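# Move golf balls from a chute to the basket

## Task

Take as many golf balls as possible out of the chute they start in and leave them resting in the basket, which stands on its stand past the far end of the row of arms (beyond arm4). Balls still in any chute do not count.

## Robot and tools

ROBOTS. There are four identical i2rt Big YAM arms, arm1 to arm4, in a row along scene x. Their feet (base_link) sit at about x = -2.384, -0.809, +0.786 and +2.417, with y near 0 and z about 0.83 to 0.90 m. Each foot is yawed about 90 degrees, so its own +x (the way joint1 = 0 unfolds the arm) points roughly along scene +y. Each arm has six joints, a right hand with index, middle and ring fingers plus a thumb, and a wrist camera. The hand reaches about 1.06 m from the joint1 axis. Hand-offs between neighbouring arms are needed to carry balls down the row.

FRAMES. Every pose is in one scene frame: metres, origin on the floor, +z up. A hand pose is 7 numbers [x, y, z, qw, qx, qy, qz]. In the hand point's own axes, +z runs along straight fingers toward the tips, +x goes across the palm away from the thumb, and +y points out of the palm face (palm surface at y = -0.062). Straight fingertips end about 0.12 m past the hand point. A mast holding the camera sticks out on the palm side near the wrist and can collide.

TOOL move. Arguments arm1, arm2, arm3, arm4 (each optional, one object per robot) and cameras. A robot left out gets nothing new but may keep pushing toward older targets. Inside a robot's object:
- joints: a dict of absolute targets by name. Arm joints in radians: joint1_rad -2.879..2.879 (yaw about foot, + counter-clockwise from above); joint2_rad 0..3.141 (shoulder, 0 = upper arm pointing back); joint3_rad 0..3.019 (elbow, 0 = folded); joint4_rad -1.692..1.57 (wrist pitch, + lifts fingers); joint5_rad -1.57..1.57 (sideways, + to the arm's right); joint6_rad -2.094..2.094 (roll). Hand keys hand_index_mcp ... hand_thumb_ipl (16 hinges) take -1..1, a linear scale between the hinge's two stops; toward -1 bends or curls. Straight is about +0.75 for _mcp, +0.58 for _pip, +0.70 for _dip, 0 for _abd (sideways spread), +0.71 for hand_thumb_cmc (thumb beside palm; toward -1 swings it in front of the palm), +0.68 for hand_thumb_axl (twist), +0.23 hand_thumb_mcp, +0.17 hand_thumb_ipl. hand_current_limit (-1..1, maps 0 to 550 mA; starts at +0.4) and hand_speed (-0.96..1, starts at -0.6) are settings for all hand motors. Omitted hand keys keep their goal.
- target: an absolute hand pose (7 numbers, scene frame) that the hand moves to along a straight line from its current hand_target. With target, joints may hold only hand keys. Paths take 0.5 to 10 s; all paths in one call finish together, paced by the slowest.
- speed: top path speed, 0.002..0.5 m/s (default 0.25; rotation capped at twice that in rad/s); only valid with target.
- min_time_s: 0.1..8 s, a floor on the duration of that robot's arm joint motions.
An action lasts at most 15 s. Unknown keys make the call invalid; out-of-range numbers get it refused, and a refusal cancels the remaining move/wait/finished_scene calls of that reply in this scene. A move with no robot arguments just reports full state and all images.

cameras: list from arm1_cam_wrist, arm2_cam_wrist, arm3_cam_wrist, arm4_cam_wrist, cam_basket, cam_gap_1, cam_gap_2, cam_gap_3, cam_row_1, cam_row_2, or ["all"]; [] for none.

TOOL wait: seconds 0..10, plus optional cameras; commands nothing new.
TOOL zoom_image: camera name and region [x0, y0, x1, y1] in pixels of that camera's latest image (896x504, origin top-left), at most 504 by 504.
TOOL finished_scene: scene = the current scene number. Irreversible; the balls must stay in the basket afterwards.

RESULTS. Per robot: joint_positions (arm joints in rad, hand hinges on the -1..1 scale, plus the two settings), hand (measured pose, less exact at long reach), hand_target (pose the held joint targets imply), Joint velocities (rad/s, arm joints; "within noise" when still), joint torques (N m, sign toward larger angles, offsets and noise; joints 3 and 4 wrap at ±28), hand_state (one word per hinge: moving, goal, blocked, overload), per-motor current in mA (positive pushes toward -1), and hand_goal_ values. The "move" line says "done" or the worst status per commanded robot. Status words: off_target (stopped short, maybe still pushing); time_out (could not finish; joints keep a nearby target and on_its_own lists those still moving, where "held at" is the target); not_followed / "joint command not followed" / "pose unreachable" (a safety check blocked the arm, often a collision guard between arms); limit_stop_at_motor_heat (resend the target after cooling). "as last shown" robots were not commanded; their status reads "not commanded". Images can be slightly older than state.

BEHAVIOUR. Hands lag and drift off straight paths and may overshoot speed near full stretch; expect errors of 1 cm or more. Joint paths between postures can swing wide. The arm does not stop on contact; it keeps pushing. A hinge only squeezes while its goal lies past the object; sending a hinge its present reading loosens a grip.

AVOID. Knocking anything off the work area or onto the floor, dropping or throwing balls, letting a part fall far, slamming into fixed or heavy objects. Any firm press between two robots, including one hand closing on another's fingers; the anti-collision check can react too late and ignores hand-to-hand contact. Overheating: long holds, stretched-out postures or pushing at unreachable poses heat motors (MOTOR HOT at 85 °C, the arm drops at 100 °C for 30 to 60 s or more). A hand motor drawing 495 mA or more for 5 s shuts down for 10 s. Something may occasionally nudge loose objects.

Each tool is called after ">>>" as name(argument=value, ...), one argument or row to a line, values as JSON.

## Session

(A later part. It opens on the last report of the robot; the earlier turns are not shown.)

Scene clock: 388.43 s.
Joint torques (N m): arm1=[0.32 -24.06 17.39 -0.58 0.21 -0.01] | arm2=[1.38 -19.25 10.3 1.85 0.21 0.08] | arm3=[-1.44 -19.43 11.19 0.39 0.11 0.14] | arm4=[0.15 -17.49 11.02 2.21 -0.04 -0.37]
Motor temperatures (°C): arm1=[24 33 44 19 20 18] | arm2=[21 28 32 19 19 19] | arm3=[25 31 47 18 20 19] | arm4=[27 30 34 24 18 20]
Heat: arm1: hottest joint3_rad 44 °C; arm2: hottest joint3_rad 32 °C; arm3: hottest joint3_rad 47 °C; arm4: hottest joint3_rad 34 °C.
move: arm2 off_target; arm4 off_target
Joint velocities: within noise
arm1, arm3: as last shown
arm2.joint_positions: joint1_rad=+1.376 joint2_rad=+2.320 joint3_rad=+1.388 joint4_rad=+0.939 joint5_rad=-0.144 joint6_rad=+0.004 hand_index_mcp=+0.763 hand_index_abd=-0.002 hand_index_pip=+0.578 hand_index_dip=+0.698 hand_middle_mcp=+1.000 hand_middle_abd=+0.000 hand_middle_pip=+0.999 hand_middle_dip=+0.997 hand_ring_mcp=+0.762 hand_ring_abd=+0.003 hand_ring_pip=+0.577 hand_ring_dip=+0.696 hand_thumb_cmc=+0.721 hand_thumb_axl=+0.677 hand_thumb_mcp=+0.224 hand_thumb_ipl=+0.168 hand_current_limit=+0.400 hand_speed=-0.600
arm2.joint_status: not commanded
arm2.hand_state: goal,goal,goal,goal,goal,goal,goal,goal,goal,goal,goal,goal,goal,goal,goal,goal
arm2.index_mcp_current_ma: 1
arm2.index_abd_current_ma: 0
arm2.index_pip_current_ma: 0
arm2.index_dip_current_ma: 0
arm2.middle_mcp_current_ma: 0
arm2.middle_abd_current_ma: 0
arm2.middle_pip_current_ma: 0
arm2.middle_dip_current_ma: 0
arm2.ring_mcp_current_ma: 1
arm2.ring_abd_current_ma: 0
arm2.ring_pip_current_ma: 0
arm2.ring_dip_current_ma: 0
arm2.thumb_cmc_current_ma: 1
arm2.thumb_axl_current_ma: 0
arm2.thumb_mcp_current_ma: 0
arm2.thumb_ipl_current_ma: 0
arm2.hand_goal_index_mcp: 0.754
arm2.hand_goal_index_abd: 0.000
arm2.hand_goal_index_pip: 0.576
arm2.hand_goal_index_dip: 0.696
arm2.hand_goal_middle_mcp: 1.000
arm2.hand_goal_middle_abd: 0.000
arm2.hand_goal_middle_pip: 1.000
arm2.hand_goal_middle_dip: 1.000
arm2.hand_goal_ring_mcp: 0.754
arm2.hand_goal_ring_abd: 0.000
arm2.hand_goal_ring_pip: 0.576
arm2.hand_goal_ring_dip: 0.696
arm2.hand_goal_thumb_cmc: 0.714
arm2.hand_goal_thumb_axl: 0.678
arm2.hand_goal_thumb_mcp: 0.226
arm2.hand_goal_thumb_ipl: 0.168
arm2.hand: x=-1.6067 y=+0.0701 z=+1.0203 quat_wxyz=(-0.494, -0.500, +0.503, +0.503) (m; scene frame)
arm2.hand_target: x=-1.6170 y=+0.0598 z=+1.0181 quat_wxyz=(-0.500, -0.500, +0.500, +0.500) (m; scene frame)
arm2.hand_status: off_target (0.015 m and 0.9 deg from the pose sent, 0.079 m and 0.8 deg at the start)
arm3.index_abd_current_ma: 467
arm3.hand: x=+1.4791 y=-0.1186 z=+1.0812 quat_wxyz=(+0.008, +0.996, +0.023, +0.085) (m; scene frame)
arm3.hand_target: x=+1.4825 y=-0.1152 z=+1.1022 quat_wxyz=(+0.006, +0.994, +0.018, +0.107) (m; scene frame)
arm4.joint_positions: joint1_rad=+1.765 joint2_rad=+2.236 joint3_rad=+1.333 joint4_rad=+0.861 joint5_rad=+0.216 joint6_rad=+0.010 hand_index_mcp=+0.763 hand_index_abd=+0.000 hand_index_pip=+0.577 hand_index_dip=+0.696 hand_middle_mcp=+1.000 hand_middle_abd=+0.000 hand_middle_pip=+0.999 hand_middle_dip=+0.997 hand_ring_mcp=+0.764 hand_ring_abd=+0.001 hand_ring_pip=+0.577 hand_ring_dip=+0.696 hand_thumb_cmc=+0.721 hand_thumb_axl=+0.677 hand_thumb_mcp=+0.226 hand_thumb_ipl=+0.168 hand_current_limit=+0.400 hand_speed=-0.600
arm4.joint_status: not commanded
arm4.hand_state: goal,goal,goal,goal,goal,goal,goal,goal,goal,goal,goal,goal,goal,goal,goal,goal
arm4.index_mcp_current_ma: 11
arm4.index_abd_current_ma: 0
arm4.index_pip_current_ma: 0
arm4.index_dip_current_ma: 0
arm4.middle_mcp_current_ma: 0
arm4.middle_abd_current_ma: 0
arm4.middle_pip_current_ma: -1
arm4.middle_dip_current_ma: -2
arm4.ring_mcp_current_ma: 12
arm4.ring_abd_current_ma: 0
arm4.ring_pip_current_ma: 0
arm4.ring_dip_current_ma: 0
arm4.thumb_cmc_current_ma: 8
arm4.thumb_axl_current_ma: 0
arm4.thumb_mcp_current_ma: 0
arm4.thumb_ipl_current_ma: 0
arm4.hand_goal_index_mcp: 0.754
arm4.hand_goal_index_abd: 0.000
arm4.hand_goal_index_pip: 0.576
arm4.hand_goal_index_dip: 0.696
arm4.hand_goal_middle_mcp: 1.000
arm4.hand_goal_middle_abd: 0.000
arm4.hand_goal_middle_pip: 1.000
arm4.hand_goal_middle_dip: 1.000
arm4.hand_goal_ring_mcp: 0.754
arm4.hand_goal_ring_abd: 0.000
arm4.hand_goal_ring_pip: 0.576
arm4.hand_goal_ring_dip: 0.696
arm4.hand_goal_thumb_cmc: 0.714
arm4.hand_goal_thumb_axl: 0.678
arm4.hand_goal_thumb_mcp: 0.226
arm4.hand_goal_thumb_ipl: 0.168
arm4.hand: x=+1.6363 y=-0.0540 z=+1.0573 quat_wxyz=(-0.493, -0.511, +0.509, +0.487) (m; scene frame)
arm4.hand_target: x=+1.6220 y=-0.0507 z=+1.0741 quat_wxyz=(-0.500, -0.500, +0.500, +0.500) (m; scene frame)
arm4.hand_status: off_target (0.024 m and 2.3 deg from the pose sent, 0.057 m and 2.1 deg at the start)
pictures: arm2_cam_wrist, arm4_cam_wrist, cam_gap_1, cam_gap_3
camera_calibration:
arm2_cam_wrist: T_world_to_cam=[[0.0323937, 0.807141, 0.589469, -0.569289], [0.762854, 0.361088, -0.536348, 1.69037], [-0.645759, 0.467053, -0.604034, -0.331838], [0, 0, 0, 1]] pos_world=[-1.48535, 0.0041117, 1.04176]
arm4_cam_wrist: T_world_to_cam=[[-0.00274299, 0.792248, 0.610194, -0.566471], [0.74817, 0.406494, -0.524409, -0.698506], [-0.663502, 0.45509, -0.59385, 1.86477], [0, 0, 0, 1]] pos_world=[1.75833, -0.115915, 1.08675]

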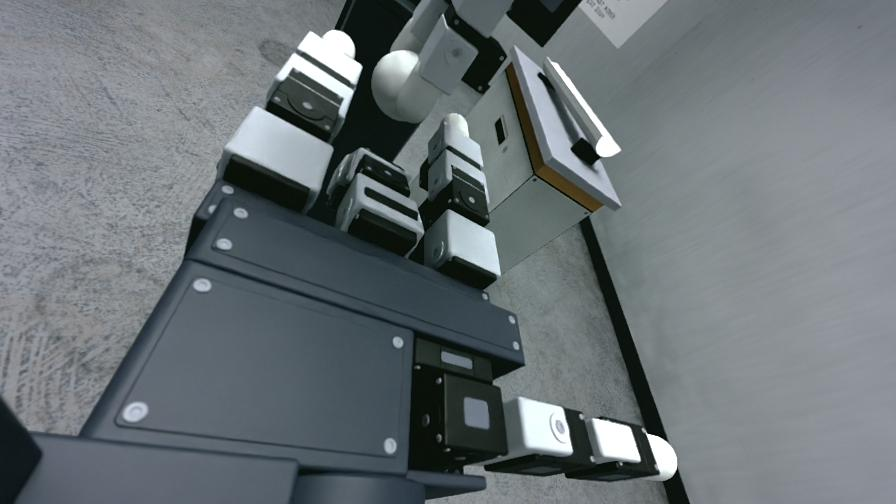

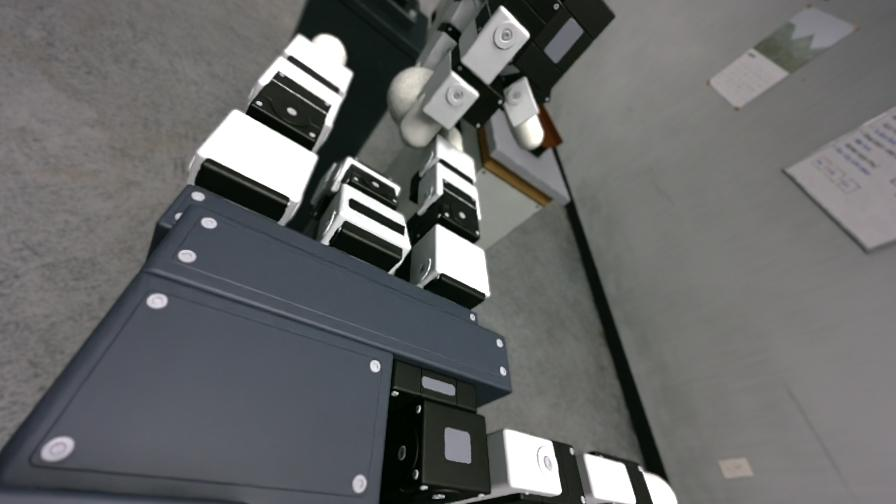

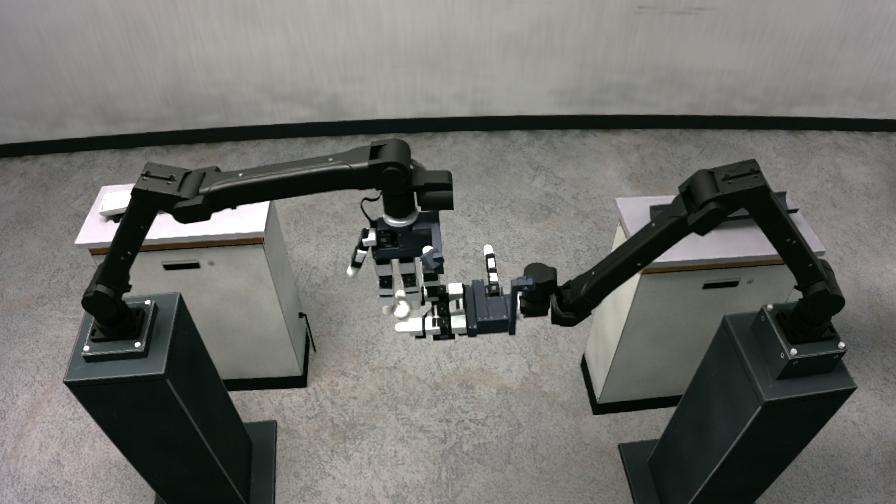

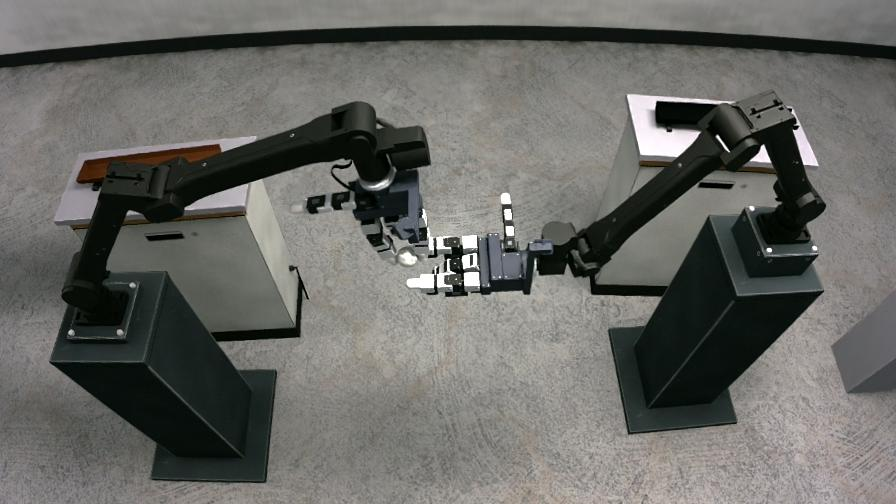

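>>> move(
  arm2={"joints": {"hand_index_abd": -0.22, "hand_ring_abd": 0.22}},
  arm4={"target": [1.618, -0.036, 1.074, -0.5, -0.5, 0.5, 0.5], "speed": 0.04},
  cameras=["cam_gap_3", "arm4_cam_wrist", "arm2_cam_wrist"],
)

>>> zoom_image(
  camera="arm4_cam_wrist",
  region=[250, 0, 550, 200],
)

>>> zoom_image(
  camera="arm2_cam_wrist",
  region=[250, 0, 550, 200],
)

>>> zoom_image(
  camera="cam_gap_3",
  region=[370, 190, 520, 290],
)

Scene clock: 391.60 s.
Joint torques (N m): arm1=[0.38 -24 17.35 -0.59 0.21 -0.02] | arm2=[1.32 -19.19 10.25 1.83 0.2 0.08] | arm3=[-1.44 -19.37 11.19 0.4 0.09 0.14] | arm4=[0.21 -17.67 10.8 2.29 -0.04 -0.37]
Motor temperatures (°C): arm1=[24 33 44 19 20 18] | arm2=[21 28 32 19 19 19] | arm3=[25 31 48 18 20 19] | arm4=[27 30 34 24 18 20]
Heat: arm1: hottest joint3_rad 44 °C; arm2: hottest joint3_rad 32 °C; arm3: hottest joint3_rad 48 °C; arm4: hottest joint3_rad 34 °C.
move: arm2 off_target; arm4 off_target
Joint velocities: within noise
arm1, arm3: as last shown
arm1.joint_positions: joint1_rad=-1.687 joint2_rad=+2.189 joint3_rad=+2.390 joint4_rad=-1.689 joint5_rad=+0.015 joint6_rad=+1.534 hand_index_mcp=+0.731 hand_index_abd=+0.081 hand_index_pip=+0.561 hand_index_dip=+0.689 hand_middle_mcp=+0.771 hand_middle_abd=-0.056 hand_middle_pip=+0.585 hand_middle_dip=+0.700 hand_ring_mcp=-0.464 hand_ring_abd=+0.001 hand_ring_pip=-0.736 hand_ring_dip=+0.703 hand_thumb_cmc=+0.716 hand_thumb_axl=+0.679 hand_thumb_mcp=-0.504 hand_thumb_ipl=+0.168 hand_current_limit=+0.700 hand_speed=-0.600
arm1.middle_mcp_current_ma: 6
arm1.hand: x=-1.7119 y=-0.0297 z=+1.0510 quat_wxyz=(+0.005, +0.999, +0.005, +0.035) (m; scene frame)
arm1.hand_target: x=-1.7017 y=-0.0259 z=+1.0695 quat_wxyz=(+0.007, +0.998, +0.007, +0.057) (m; scene frame)
arm2.joint_positions: joint1_rad=+1.376 joint2_rad=+2.320 joint3_rad=+1.388 joint4_rad=+0.939 joint5_rad=-0.144 joint6_rad=+0.004 hand_index_mcp=+0.763 hand_index_abd=-0.162 hand_index_pip=+0.578 hand_index_dip=+0.698 hand_middle_mcp=+1.000 hand_middle_abd=+0.000 hand_middle_pip=+0.999 hand_middle_dip=+0.997 hand_ring_mcp=+0.762 hand_ring_abd=+0.163 hand_ring_pip=+0.577 hand_ring_dip=+0.696 hand_thumb_cmc=+0.721 hand_thumb_axl=+0.677 hand_thumb_mcp=+0.224 hand_thumb_ipl=+0.168 hand_current_limit=+0.400 hand_speed=-0.600
arm2.joint_status: hand_index_abd off_target (ended at -0.162, target -0.220); hand_ring_abd off_target (ended at +0.163, target +0.220)
arm2.hand_state: goal,blocked,goal,goal,goal,goal,goal,goal,goal,blocked,goal,goal,goal,goal,goal,goal
arm2.index_mcp_current_ma: 1
arm2.index_abd_current_ma: 38
arm2.index_pip_current_ma: 0
arm2.index_dip_current_ma: 0
arm2.middle_mcp_current_ma: 0
arm2.middle_abd_current_ma: 0
arm2.middle_pip_current_ma: 0
arm2.middle_dip_current_ma: 0
arm2.ring_mcp_current_ma: 1
arm2.ring_abd_current_ma: -37
arm2.ring_pip_current_ma: 0
arm2.ring_dip_current_ma: 0
arm2.thumb_cmc_current_ma: 1
arm2.thumb_axl_current_ma: 0
arm2.thumb_mcp_current_ma: 0
arm2.thumb_ipl_current_ma: 0
arm2.hand_goal_index_mcp: 0.754
arm2.hand_goal_index_abd: -0.220
arm2.hand_goal_index_pip: 0.576
arm2.hand_goal_index_dip: 0.696
arm2.hand_goal_middle_mcp: 1.000
arm2.hand_goal_middle_abd: 0.000
arm2.hand_goal_middle_pip: 1.000
arm2.hand_goal_middle_dip: 1.000
arm2.hand_goal_ring_mcp: 0.754
arm2.hand_goal_ring_abd: 0.220
arm2.hand_goal_ring_pip: 0.576
arm2.hand_goal_ring_dip: 0.696
arm2.hand_goal_thumb_cmc: 0.714
arm2.hand_goal_thumb_axl: 0.678
arm2.hand_goal_thumb_mcp: 0.226
arm2.hand_goal_thumb_ipl: 0.168
arm2.hand: x=-1.6067 y=+0.0698 z=+1.0203 quat_wxyz=(-0.494, -0.500, +0.503, +0.503) (m; scene frame)
arm2.hand_target: x=-1.6170 y=+0.0598 z=+1.0182 quat_wxyz=(-0.500, -0.500, +0.500, +0.500) (m; scene frame)
arm2.hand_status: not commanded
arm3.hand_target: x=+1.4825 y=-0.1151 z=+1.1021 quat_wxyz=(+0.006, +0.994, +0.018, +0.107) (m; scene frame)
arm4.joint_positions: joint1_rad=+1.736 joint2_rad=+2.236 joint3_rad=+1.333 joint4_rad=+0.861 joint5_rad=+0.192 joint6_rad=+0.010 hand_index_mcp=+0.763 hand_index_abd=+0.000 hand_index_pip=+0.577 hand_index_dip=+0.696 hand_middle_mcp=+1.000 hand_middle_abd=+0.000 hand_middle_pip=+0.999 hand_middle_dip=+0.997 hand_ring_mcp=+0.764 hand_ring_abd=+0.001 hand_ring_pip=+0.577 hand_ring_dip=+0.696 hand_thumb_cmc=+0.721 hand_thumb_axl=+0.677 hand_thumb_mcp=+0.226 hand_thumb_ipl=+0.168 hand_current_limit=+0.400 hand_speed=-0.600
arm4.joint_status: not commanded
arm4.hand_state: goal,goal,goal,goal,goal,goal,goal,goal,goal,goal,goal,goal,goal,goal,goal,goal
arm4.index_mcp_current_ma: 11
arm4.index_abd_current_ma: 0
arm4.index_pip_current_ma: 0
arm4.index_dip_current_ma: 0
arm4.middle_mcp_current_ma: 0
arm4.middle_abd_current_ma: 0
arm4.middle_pip_current_ma: -1
arm4.middle_dip_current_ma: -2
arm4.ring_mcp_current_ma: 12
arm4.ring_abd_current_ma: 0
arm4.ring_pip_current_ma: 0
arm4.ring_dip_current_ma: 0
arm4.thumb_cmc_current_ma: 8
arm4.thumb_axl_current_ma: 0
arm4.thumb_mcp_current_ma: 0
arm4.thumb_ipl_current_ma: 0
arm4.hand_goal_index_mcp: 0.754
arm4.hand_goal_index_abd: 0.000
arm4.hand_goal_index_pip: 0.576
arm4.hand_goal_index_dip: 0.696
arm4.hand_goal_middle_mcp: 1.000
arm4.hand_goal_middle_abd: 0.000
arm4.hand_goal_middle_pip: 1.000
arm4.hand_goal_middle_dip: 1.000
arm4.hand_goal_ring_mcp: 0.754
arm4.hand_goal_ring_abd: 0.000
arm4.hand_goal_ring_pip: 0.576
arm4.hand_goal_ring_dip: 0.696
arm4.hand_goal_thumb_cmc: 0.714
arm4.hand_goal_thumb_axl: 0.678
arm4.hand_goal_thumb_mcp: 0.226
arm4.hand_goal_thumb_ipl: 0.168
arm4.hand: x=+1.6327 y=-0.0358 z=+1.0572 quat_wxyz=(-0.492, -0.509, +0.510, +0.488) (m; scene frame)
arm4.hand_target: x=+1.6198 y=-0.0356 z=+1.0741 quat_wxyz=(-0.500, -0.500, +0.500, +0.500) (m; scene frame)
arm4.hand_status: off_target (0.022 m and 2.3 deg from the pose sent, 0.030 m and 2.3 deg at the start)
pictures: arm2_cam_wrist, arm4_cam_wrist, cam_gap_3
camera_calibration:
arm2_cam_wrist: T_world_to_cam=[[0.0321295, 0.807375, 0.589163, -0.569118], [0.762721, 0.361145, -0.536498, 1.69051], [-0.645929, 0.466605, -0.604199, -0.331841], [0, 0, 0, 1]] pos_world=[-1.48545, 0.003811, 1.04176]
arm4_cam_wrist: T_world_to_cam=[[0.0011521, 0.792606, 0.609733, -0.586793], [0.750303, 0.402405, -0.524514, -0.706806], [-0.661093, 0.458089, -0.594232, 1.85061], [0, 0, 0, 1]] pos_world=[1.75442, -0.0982268, 1.08675]

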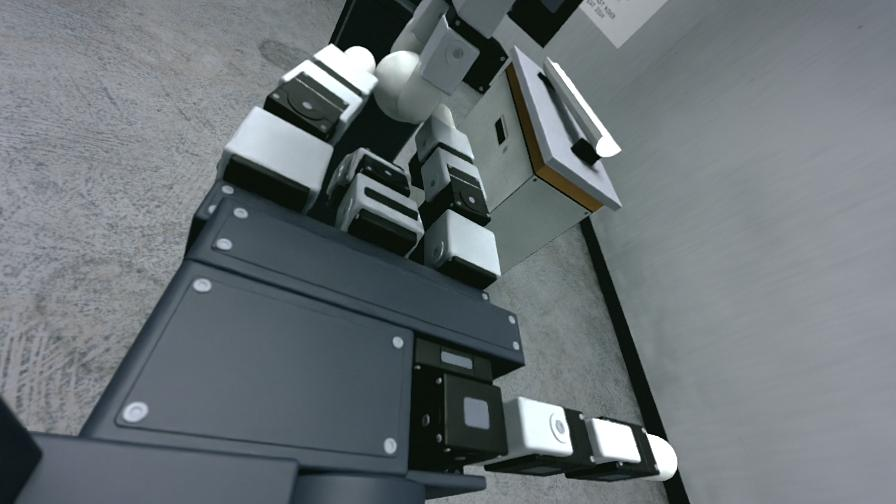

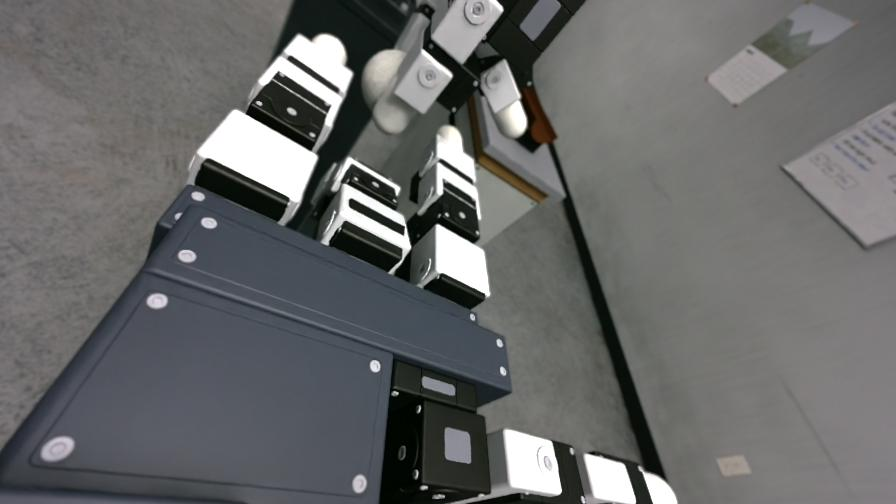

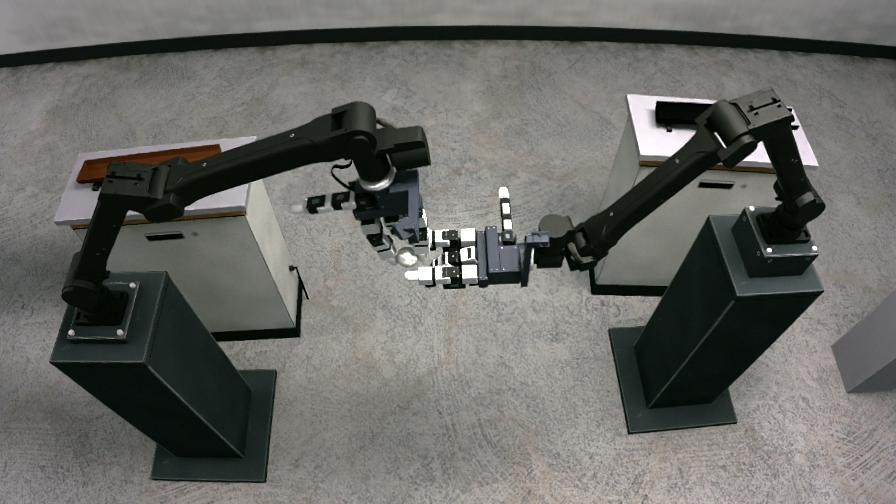

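Scaled by 1.680 from the camera's 896x504 image, which has a finer 1280x720 frame.

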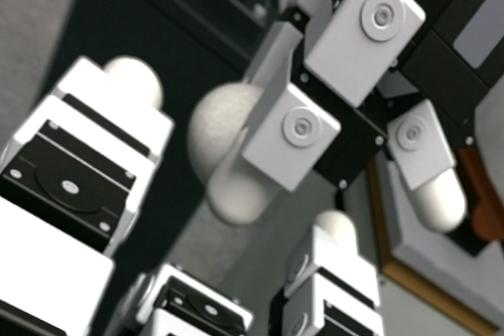

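Scaled by 1.680 from the camera's 896x504 image, which has a finer 1280x720 frame.

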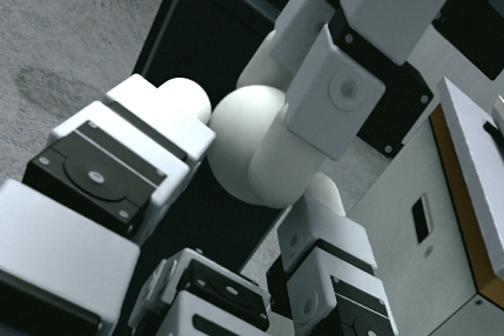

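Scaled by 3.360 from the camera's 896x504 image, which has a finer 1280x720 frame.

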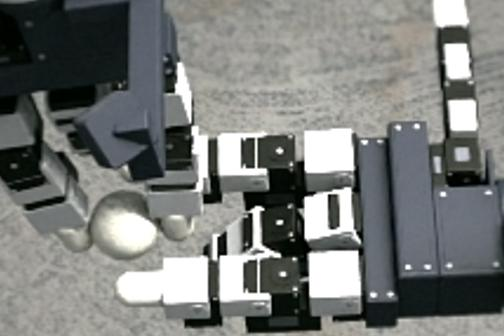

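>>> move(
  arm2={"joints": {"hand_index_abd": -0.45, "hand_ring_abd": 0.47}},
  arm4={"target": [1.618, -0.042, 1.082, -0.5, -0.5, 0.5, 0.5], "speed": 0.04},
  cameras=["cam_gap_3", "arm4_cam_wrist", "arm2_cam_wrist"],
)

>>> zoom_image(
  camera="arm4_cam_wrist",
  region=[250, 0, 550, 200],
)

>>> zoom_image(
  camera="arm2_cam_wrist",
  region=[250, 0, 550, 200],
)

Scene clock: 396.90 s.
Joint torques (N m): arm1=[0.21 -24.06 17.39 -0.55 0.21 0] | arm2=[1.44 -19.14 10.33 1.89 0.21 0.09] | arm3=[-1.44 -19.43 11.19 0.4 0.1 0.14] | arm4=[1.2 -18.73 10.81 2.22 0.13 -0.37]
Motor temperatures (°C): arm1=[24 34 44 19 20 18] | arm2=[21 28 31 19 19 18] | arm3=[25 31 48 18 20 19] | arm4=[27 30 34 24 18 20]
Heat: arm1: hottest joint3_rad 44 °C; arm2: hottest joint3_rad 31 °C; arm3: hottest joint3_rad 48 °C; arm4: hottest joint3_rad 34 °C.
move: arm2 off_target; arm4 off_target
Joint velocities: within noise
arm1, arm3: as last shown
arm1.joint_positions: joint1_rad=-1.686 joint2_rad=+2.189 joint3_rad=+2.390 joint4_rad=-1.689 joint5_rad=+0.015 joint6_rad=+1.534 hand_index_mcp=+0.731 hand_index_abd=+0.081 hand_index_pip=+0.561 hand_index_dip=+0.689 hand_middle_mcp=+0.772 hand_middle_abd=-0.056 hand_middle_pip=+0.585 hand_middle_dip=+0.700 hand_ring_mcp=-0.464 hand_ring_abd=+0.001 hand_ring_pip=-0.736 hand_ring_dip=+0.703 hand_thumb_cmc=+0.716 hand_thumb_axl=+0.679 hand_thumb_mcp=-0.504 hand_thumb_ipl=+0.168 hand_current_limit=+0.700 hand_speed=-0.600
arm1.middle_pip_current_ma: 2
arm1.hand: x=-1.7118 y=-0.0294 z=+1.0510 quat_wxyz=(+0.005, +0.999, +0.005, +0.035) (m; scene frame)
arm1.hand_target: x=-1.7017 y=-0.0257 z=+1.0695 quat_wxyz=(+0.007, +0.998, +0.007, +0.057) (m; scene frame)
arm2.joint_positions: joint1_rad=+1.376 joint2_rad=+2.320 joint3_rad=+1.388 joint4_rad=+0.939 joint5_rad=-0.144 joint6_rad=+0.004 hand_index_mcp=+0.763 hand_index_abd=-0.164 hand_index_pip=+0.578 hand_index_dip=+0.698 hand_middle_mcp=+1.000 hand_middle_abd=+0.000 hand_middle_pip=+0.999 hand_middle_dip=+0.997 hand_ring_mcp=+0.762 hand_ring_abd=+0.173 hand_ring_pip=+0.577 hand_ring_dip=+0.696 hand_thumb_cmc=+0.721 hand_thumb_axl=+0.677 hand_thumb_mcp=+0.224 hand_thumb_ipl=+0.168 hand_current_limit=+0.400 hand_speed=-0.600
arm2.joint_status: hand_index_abd off_target (ended at -0.164, target -0.450); hand_ring_abd off_target (ended at +0.173, target +0.470)
arm2.hand_state: goal,blocked,goal,goal,goal,goal,goal,goal,goal,blocked,goal,goal,goal,goal,goal,goal
arm2.index_mcp_current_ma: 1
arm2.index_abd_current_ma: 385
arm2.index_pip_current_ma: 0
arm2.index_dip_current_ma: 0
arm2.middle_mcp_current_ma: 0
arm2.middle_abd_current_ma: 0
arm2.middle_pip_current_ma: 0
arm2.middle_dip_current_ma: 0
arm2.ring_mcp_current_ma: 1
arm2.ring_abd_current_ma: -385
arm2.ring_pip_current_ma: 0
arm2.ring_dip_current_ma: 0
arm2.thumb_cmc_current_ma: 1
arm2.thumb_axl_current_ma: 0
arm2.thumb_mcp_current_ma: 0
arm2.thumb_ipl_current_ma: 0
arm2.hand_goal_index_mcp: 0.754
arm2.hand_goal_index_abd: -0.450
arm2.hand_goal_index_pip: 0.576
arm2.hand_goal_index_dip: 0.696
arm2.hand_goal_middle_mcp: 1.000
arm2.hand_goal_middle_abd: 0.000
arm2.hand_goal_middle_pip: 1.000
arm2.hand_goal_middle_dip: 1.000
arm2.hand_goal_ring_mcp: 0.754
arm2.hand_goal_ring_abd: 0.470
arm2.hand_goal_ring_pip: 0.576
arm2.hand_goal_ring_dip: 0.696
arm2.hand_goal_thumb_cmc: 0.714
arm2.hand_goal_thumb_axl: 0.678
arm2.hand_goal_thumb_mcp: 0.226
arm2.hand_goal_thumb_ipl: 0.168
arm2.hand: x=-1.6067 y=+0.0698 z=+1.0203 quat_wxyz=(-0.494, -0.500, +0.503, +0.503) (m; scene frame)
arm2.hand_target: x=-1.6170 y=+0.0599 z=+1.0182 quat_wxyz=(-0.500, -0.500, +0.500, +0.500) (m; scene frame)
arm2.hand_status: not commanded
arm3.index_abd_current_ma: 468
arm4.joint_positions: joint1_rad=+1.736 joint2_rad=+2.236 joint3_rad=+1.333 joint4_rad=+0.848 joint5_rad=+0.197 joint6_rad=+0.010 hand_index_mcp=+0.763 hand_index_abd=+0.000 hand_index_pip=+0.577 hand_index_dip=+0.696 hand_middle_mcp=+1.000 hand_middle_abd=+0.000 hand_middle_pip=+0.999 hand_middle_dip=+0.997 hand_ring_mcp=+0.764 hand_ring_abd=+0.001 hand_ring_pip=+0.577 hand_ring_dip=+0.696 hand_thumb_cmc=+0.721 hand_thumb_axl=+0.677 hand_thumb_mcp=+0.226 hand_thumb_ipl=+0.168 hand_current_limit=+0.400 hand_speed=-0.600
arm4.joint_status: not commanded
arm4.hand_state: goal,goal,goal,goal,goal,goal,goal,goal,goal,goal,goal,goal,goal,goal,goal,goal
arm4.index_mcp_current_ma: 11
arm4.index_abd_current_ma: 0
arm4.index_pip_current_ma: 0
arm4.index_dip_current_ma: 0
arm4.middle_mcp_current_ma: 0
arm4.middle_abd_current_ma: 0
arm4.middle_pip_current_ma: -1
arm4.middle_dip_current_ma: -2
arm4.ring_mcp_current_ma: 12
arm4.ring_abd_current_ma: 0
arm4.ring_pip_current_ma: 0
arm4.ring_dip_current_ma: 0
arm4.thumb_cmc_current_ma: 8
arm4.thumb_axl_current_ma: 0
arm4.thumb_mcp_current_ma: 0
arm4.thumb_ipl_current_ma: 0
arm4.hand_goal_index_mcp: 0.754
arm4.hand_goal_index_abd: 0.000
arm4.hand_goal_index_pip: 0.576
arm4.hand_goal_index_dip: 0.696
arm4.hand_goal_middle_mcp: 1.000
arm4.hand_goal_middle_abd: 0.000
arm4.hand_goal_middle_pip: 1.000
arm4.hand_goal_middle_dip: 1.000
arm4.hand_goal_ring_mcp: 0.754
arm4.hand_goal_ring_abd: 0.000
arm4.hand_goal_ring_pip: 0.576
arm4.hand_goal_ring_dip: 0.696
arm4.hand_goal_thumb_cmc: 0.714
arm4.hand_goal_thumb_axl: 0.678
arm4.hand_goal_thumb_mcp: 0.226
arm4.hand_goal_thumb_ipl: 0.168
arm4.hand: x=+1.6319 y=-0.0350 z=+1.0541 quat_wxyz=(-0.487, -0.512, +0.514, +0.487) (m; scene frame)
arm4.hand_target: x=+1.6205 y=-0.0415 z=+1.0822 quat_wxyz=(-0.500, -0.500, +0.500, +0.500) (m; scene frame)
arm4.hand_status: off_target (0.032 m and 3.0 deg from the pose sent, 0.029 m and 2.3 deg at the start)
pictures: arm2_cam_wrist, arm4_cam_wrist, cam_gap_3
camera_calibration:
arm2_cam_wrist: T_world_to_cam=[[0.0321295, 0.807375, 0.589163, -0.569118], [0.762721, 0.361145, -0.536498, 1.69051], [-0.645929, 0.466605, -0.604199, -0.331841], [0, 0, 0, 1]] pos_world=[-1.48545, 0.003811, 1.04176]
arm4_cam_wrist: T_world_to_cam=[[-0.00239197, 0.790932, 0.6119, -0.582003], [0.759031, 0.399816, -0.513828, -0.733741], [-0.65105, 0.463222, -0.601298, 1.83913], [0, 0, 0, 1]] pos_world=[1.75291, -0.0982417, 1.08498]

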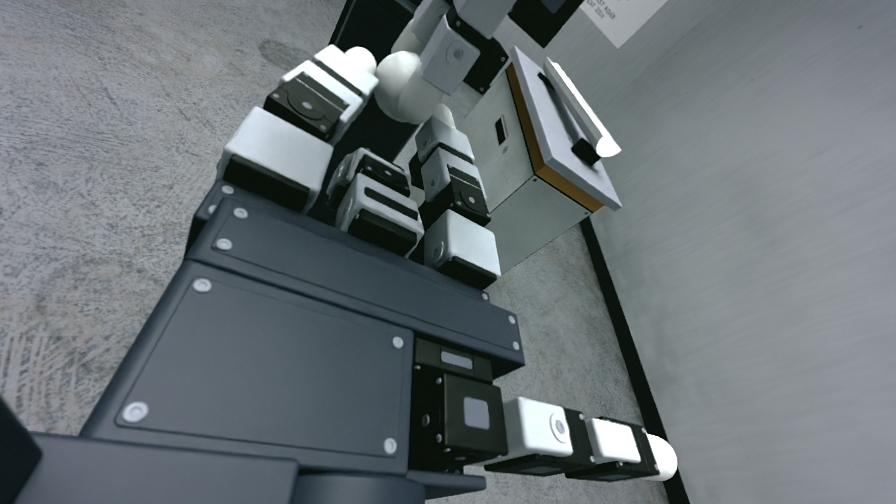

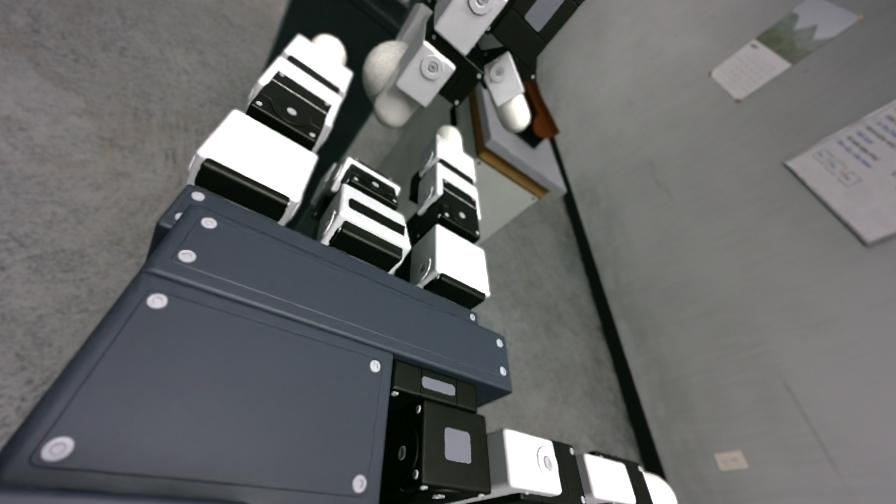

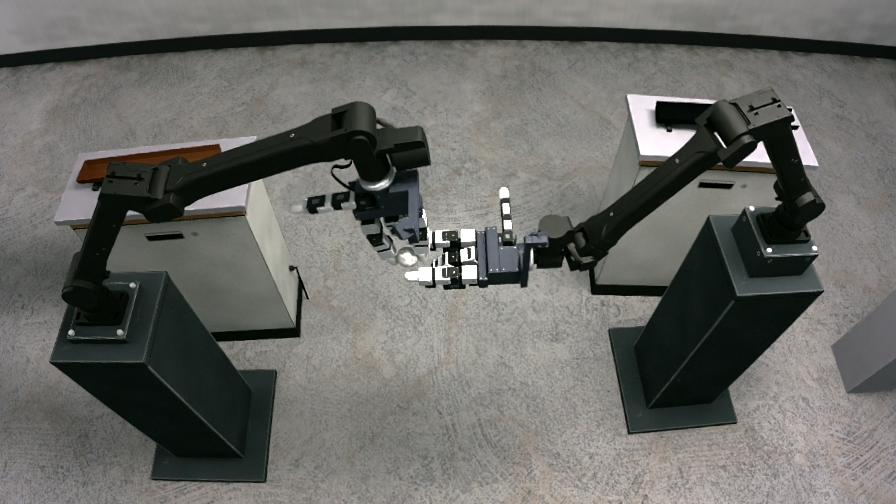

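Scaled by 1.680 from the camera's 896x504 image, which has a finer 1280x720 frame.

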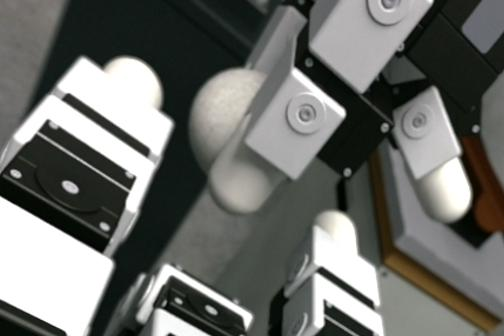

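Scaled by 1.680 from the camera's 896x504 image, which has a finer 1280x720 frame.

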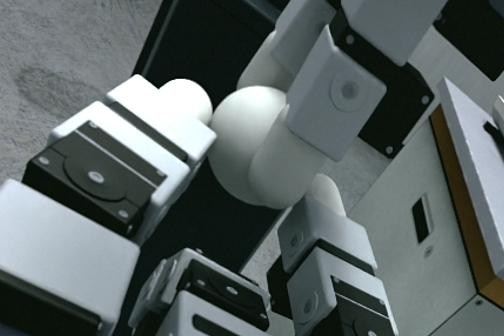

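>>> move(
  arm4={"target": [1.615, -0.046, 1.098, -0.5, -0.5, 0.5, 0.5], "speed": 0.04},
  cameras=["arm4_cam_wrist"],
)

>>> zoom_image(
  camera="arm4_cam_wrist",
  region=[250, 0, 550, 200],
)

Scene clock: 398.67 s.
Joint torques (N m): arm1=[0.26 -24.12 17.39 -0.58 0.2 -0.01] | arm2=[1.44 -19.14 10.26 1.85 0.2 0.08] | arm3=[-1.38 -19.37 11.19 0.39 0.09 0.14] | arm4=[1.55 -20.84 11.11 2.22 0.13 -0.37]
Motor temperatures (°C): arm1=[24 34 44 19 20 18] | arm2=[21 28 31 19 19 18] | arm3=[25 31 48 18 20 19] | arm4=[27 30 34 24 18 20]
Heat: arm1: hottest joint3_rad 44 °C; arm2: hottest joint3_rad 31 °C; arm3: hottest joint3_rad 48 °C; arm4: hottest joint3_rad 34 °C.
move: arm4 off_target
Joint velocities: within noise
arm1, arm2, arm3: as last shown
arm4.joint_positions: joint1_rad=+1.736 joint2_rad=+2.236 joint3_rad=+1.333 joint4_rad=+0.817 joint5_rad=+0.203 joint6_rad=+0.010 hand_index_mcp=+0.763 hand_index_abd=+0.000 hand_index_pip=+0.577 hand_index_dip=+0.696 hand_middle_mcp=+1.000 hand_middle_abd=+0.000 hand_middle_pip=+0.999 hand_middle_dip=+0.997 hand_ring_mcp=+0.764 hand_ring_abd=+0.001 hand_ring_pip=+0.577 hand_ring_dip=+0.696 hand_thumb_cmc=+0.721 hand_thumb_axl=+0.677 hand_thumb_mcp=+0.226 hand_thumb_ipl=+0.168 hand_current_limit=+0.400 hand_speed=-0.600
arm4.joint_status: not commanded
arm4.hand_state: goal,goal,goal,goal,goal,goal,goal,goal,goal,goal,goal,goal,goal,goal,goal,goal
arm4.index_mcp_current_ma: 11
arm4.index_abd_current_ma: 0
arm4.index_pip_current_ma: 0
arm4.index_dip_current_ma: 0
arm4.middle_mcp_current_ma: 0
arm4.middle_abd_current_ma: 0
arm4.middle_pip_current_ma: -1
arm4.middle_dip_current_ma: -2
arm4.ring_mcp_current_ma: 12
arm4.ring_abd_current_ma: 0
arm4.ring_pip_current_ma: 0
arm4.ring_dip_current_ma: 0
arm4.thumb_cmc_current_ma: 8
arm4.thumb_axl_current_ma: 0
arm4.thumb_mcp_current_ma: 0
arm4.thumb_ipl_current_ma: 0
arm4.hand_goal_index_mcp: 0.754
arm4.hand_goal_index_abd: 0.000
arm4.hand_goal_index_pip: 0.576
arm4.hand_goal_index_dip: 0.696
arm4.hand_goal_middle_mcp: 1.000
arm4.hand_goal_middle_abd: 0.000
arm4.hand_goal_middle_pip: 1.000
arm4.hand_goal_middle_dip: 1.000
arm4.hand_goal_ring_mcp: 0.754
arm4.hand_goal_ring_abd: 0.000
arm4.hand_goal_ring_pip: 0.576
arm4.hand_goal_ring_dip: 0.696
arm4.hand_goal_thumb_cmc: 0.714
arm4.hand_goal_thumb_axl: 0.678
arm4.hand_goal_thumb_mcp: 0.226
arm4.hand_goal_thumb_ipl: 0.168
arm4.hand: x=+1.6299 y=-0.0345 z=+1.0463 quat_wxyz=(-0.476, -0.519, +0.522, +0.482) (m; scene frame)
arm4.hand_target: x=+1.6194 y=-0.0451 z=+1.0981 quat_wxyz=(-0.500, -0.500, +0.500, +0.500) (m; scene frame)
arm4.hand_status: off_target (0.055 m and 4.8 deg from the pose sent, 0.048 m and 3.0 deg at the start)
pictures: arm4_cam_wrist
camera_calibration:
arm4_cam_wrist: T_world_to_cam=[[-0.0170823, 0.786973, 0.616751, -0.558977], [0.77674, 0.398858, -0.487429, -0.792965], [-0.62959, 0.470728, -0.618087, 1.81578], [0, 0, 0, 1]] pos_world=[1.74958, -0.0985602, 1.08055]

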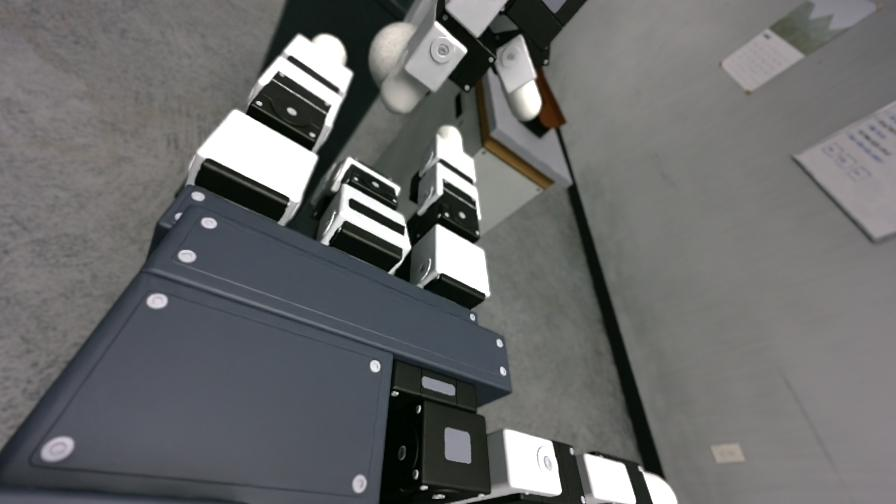

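Scaled by 1.680 from the camera's 896x504 image, which has a finer 1280x720 frame.

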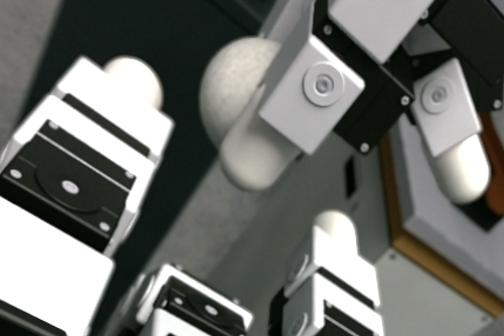

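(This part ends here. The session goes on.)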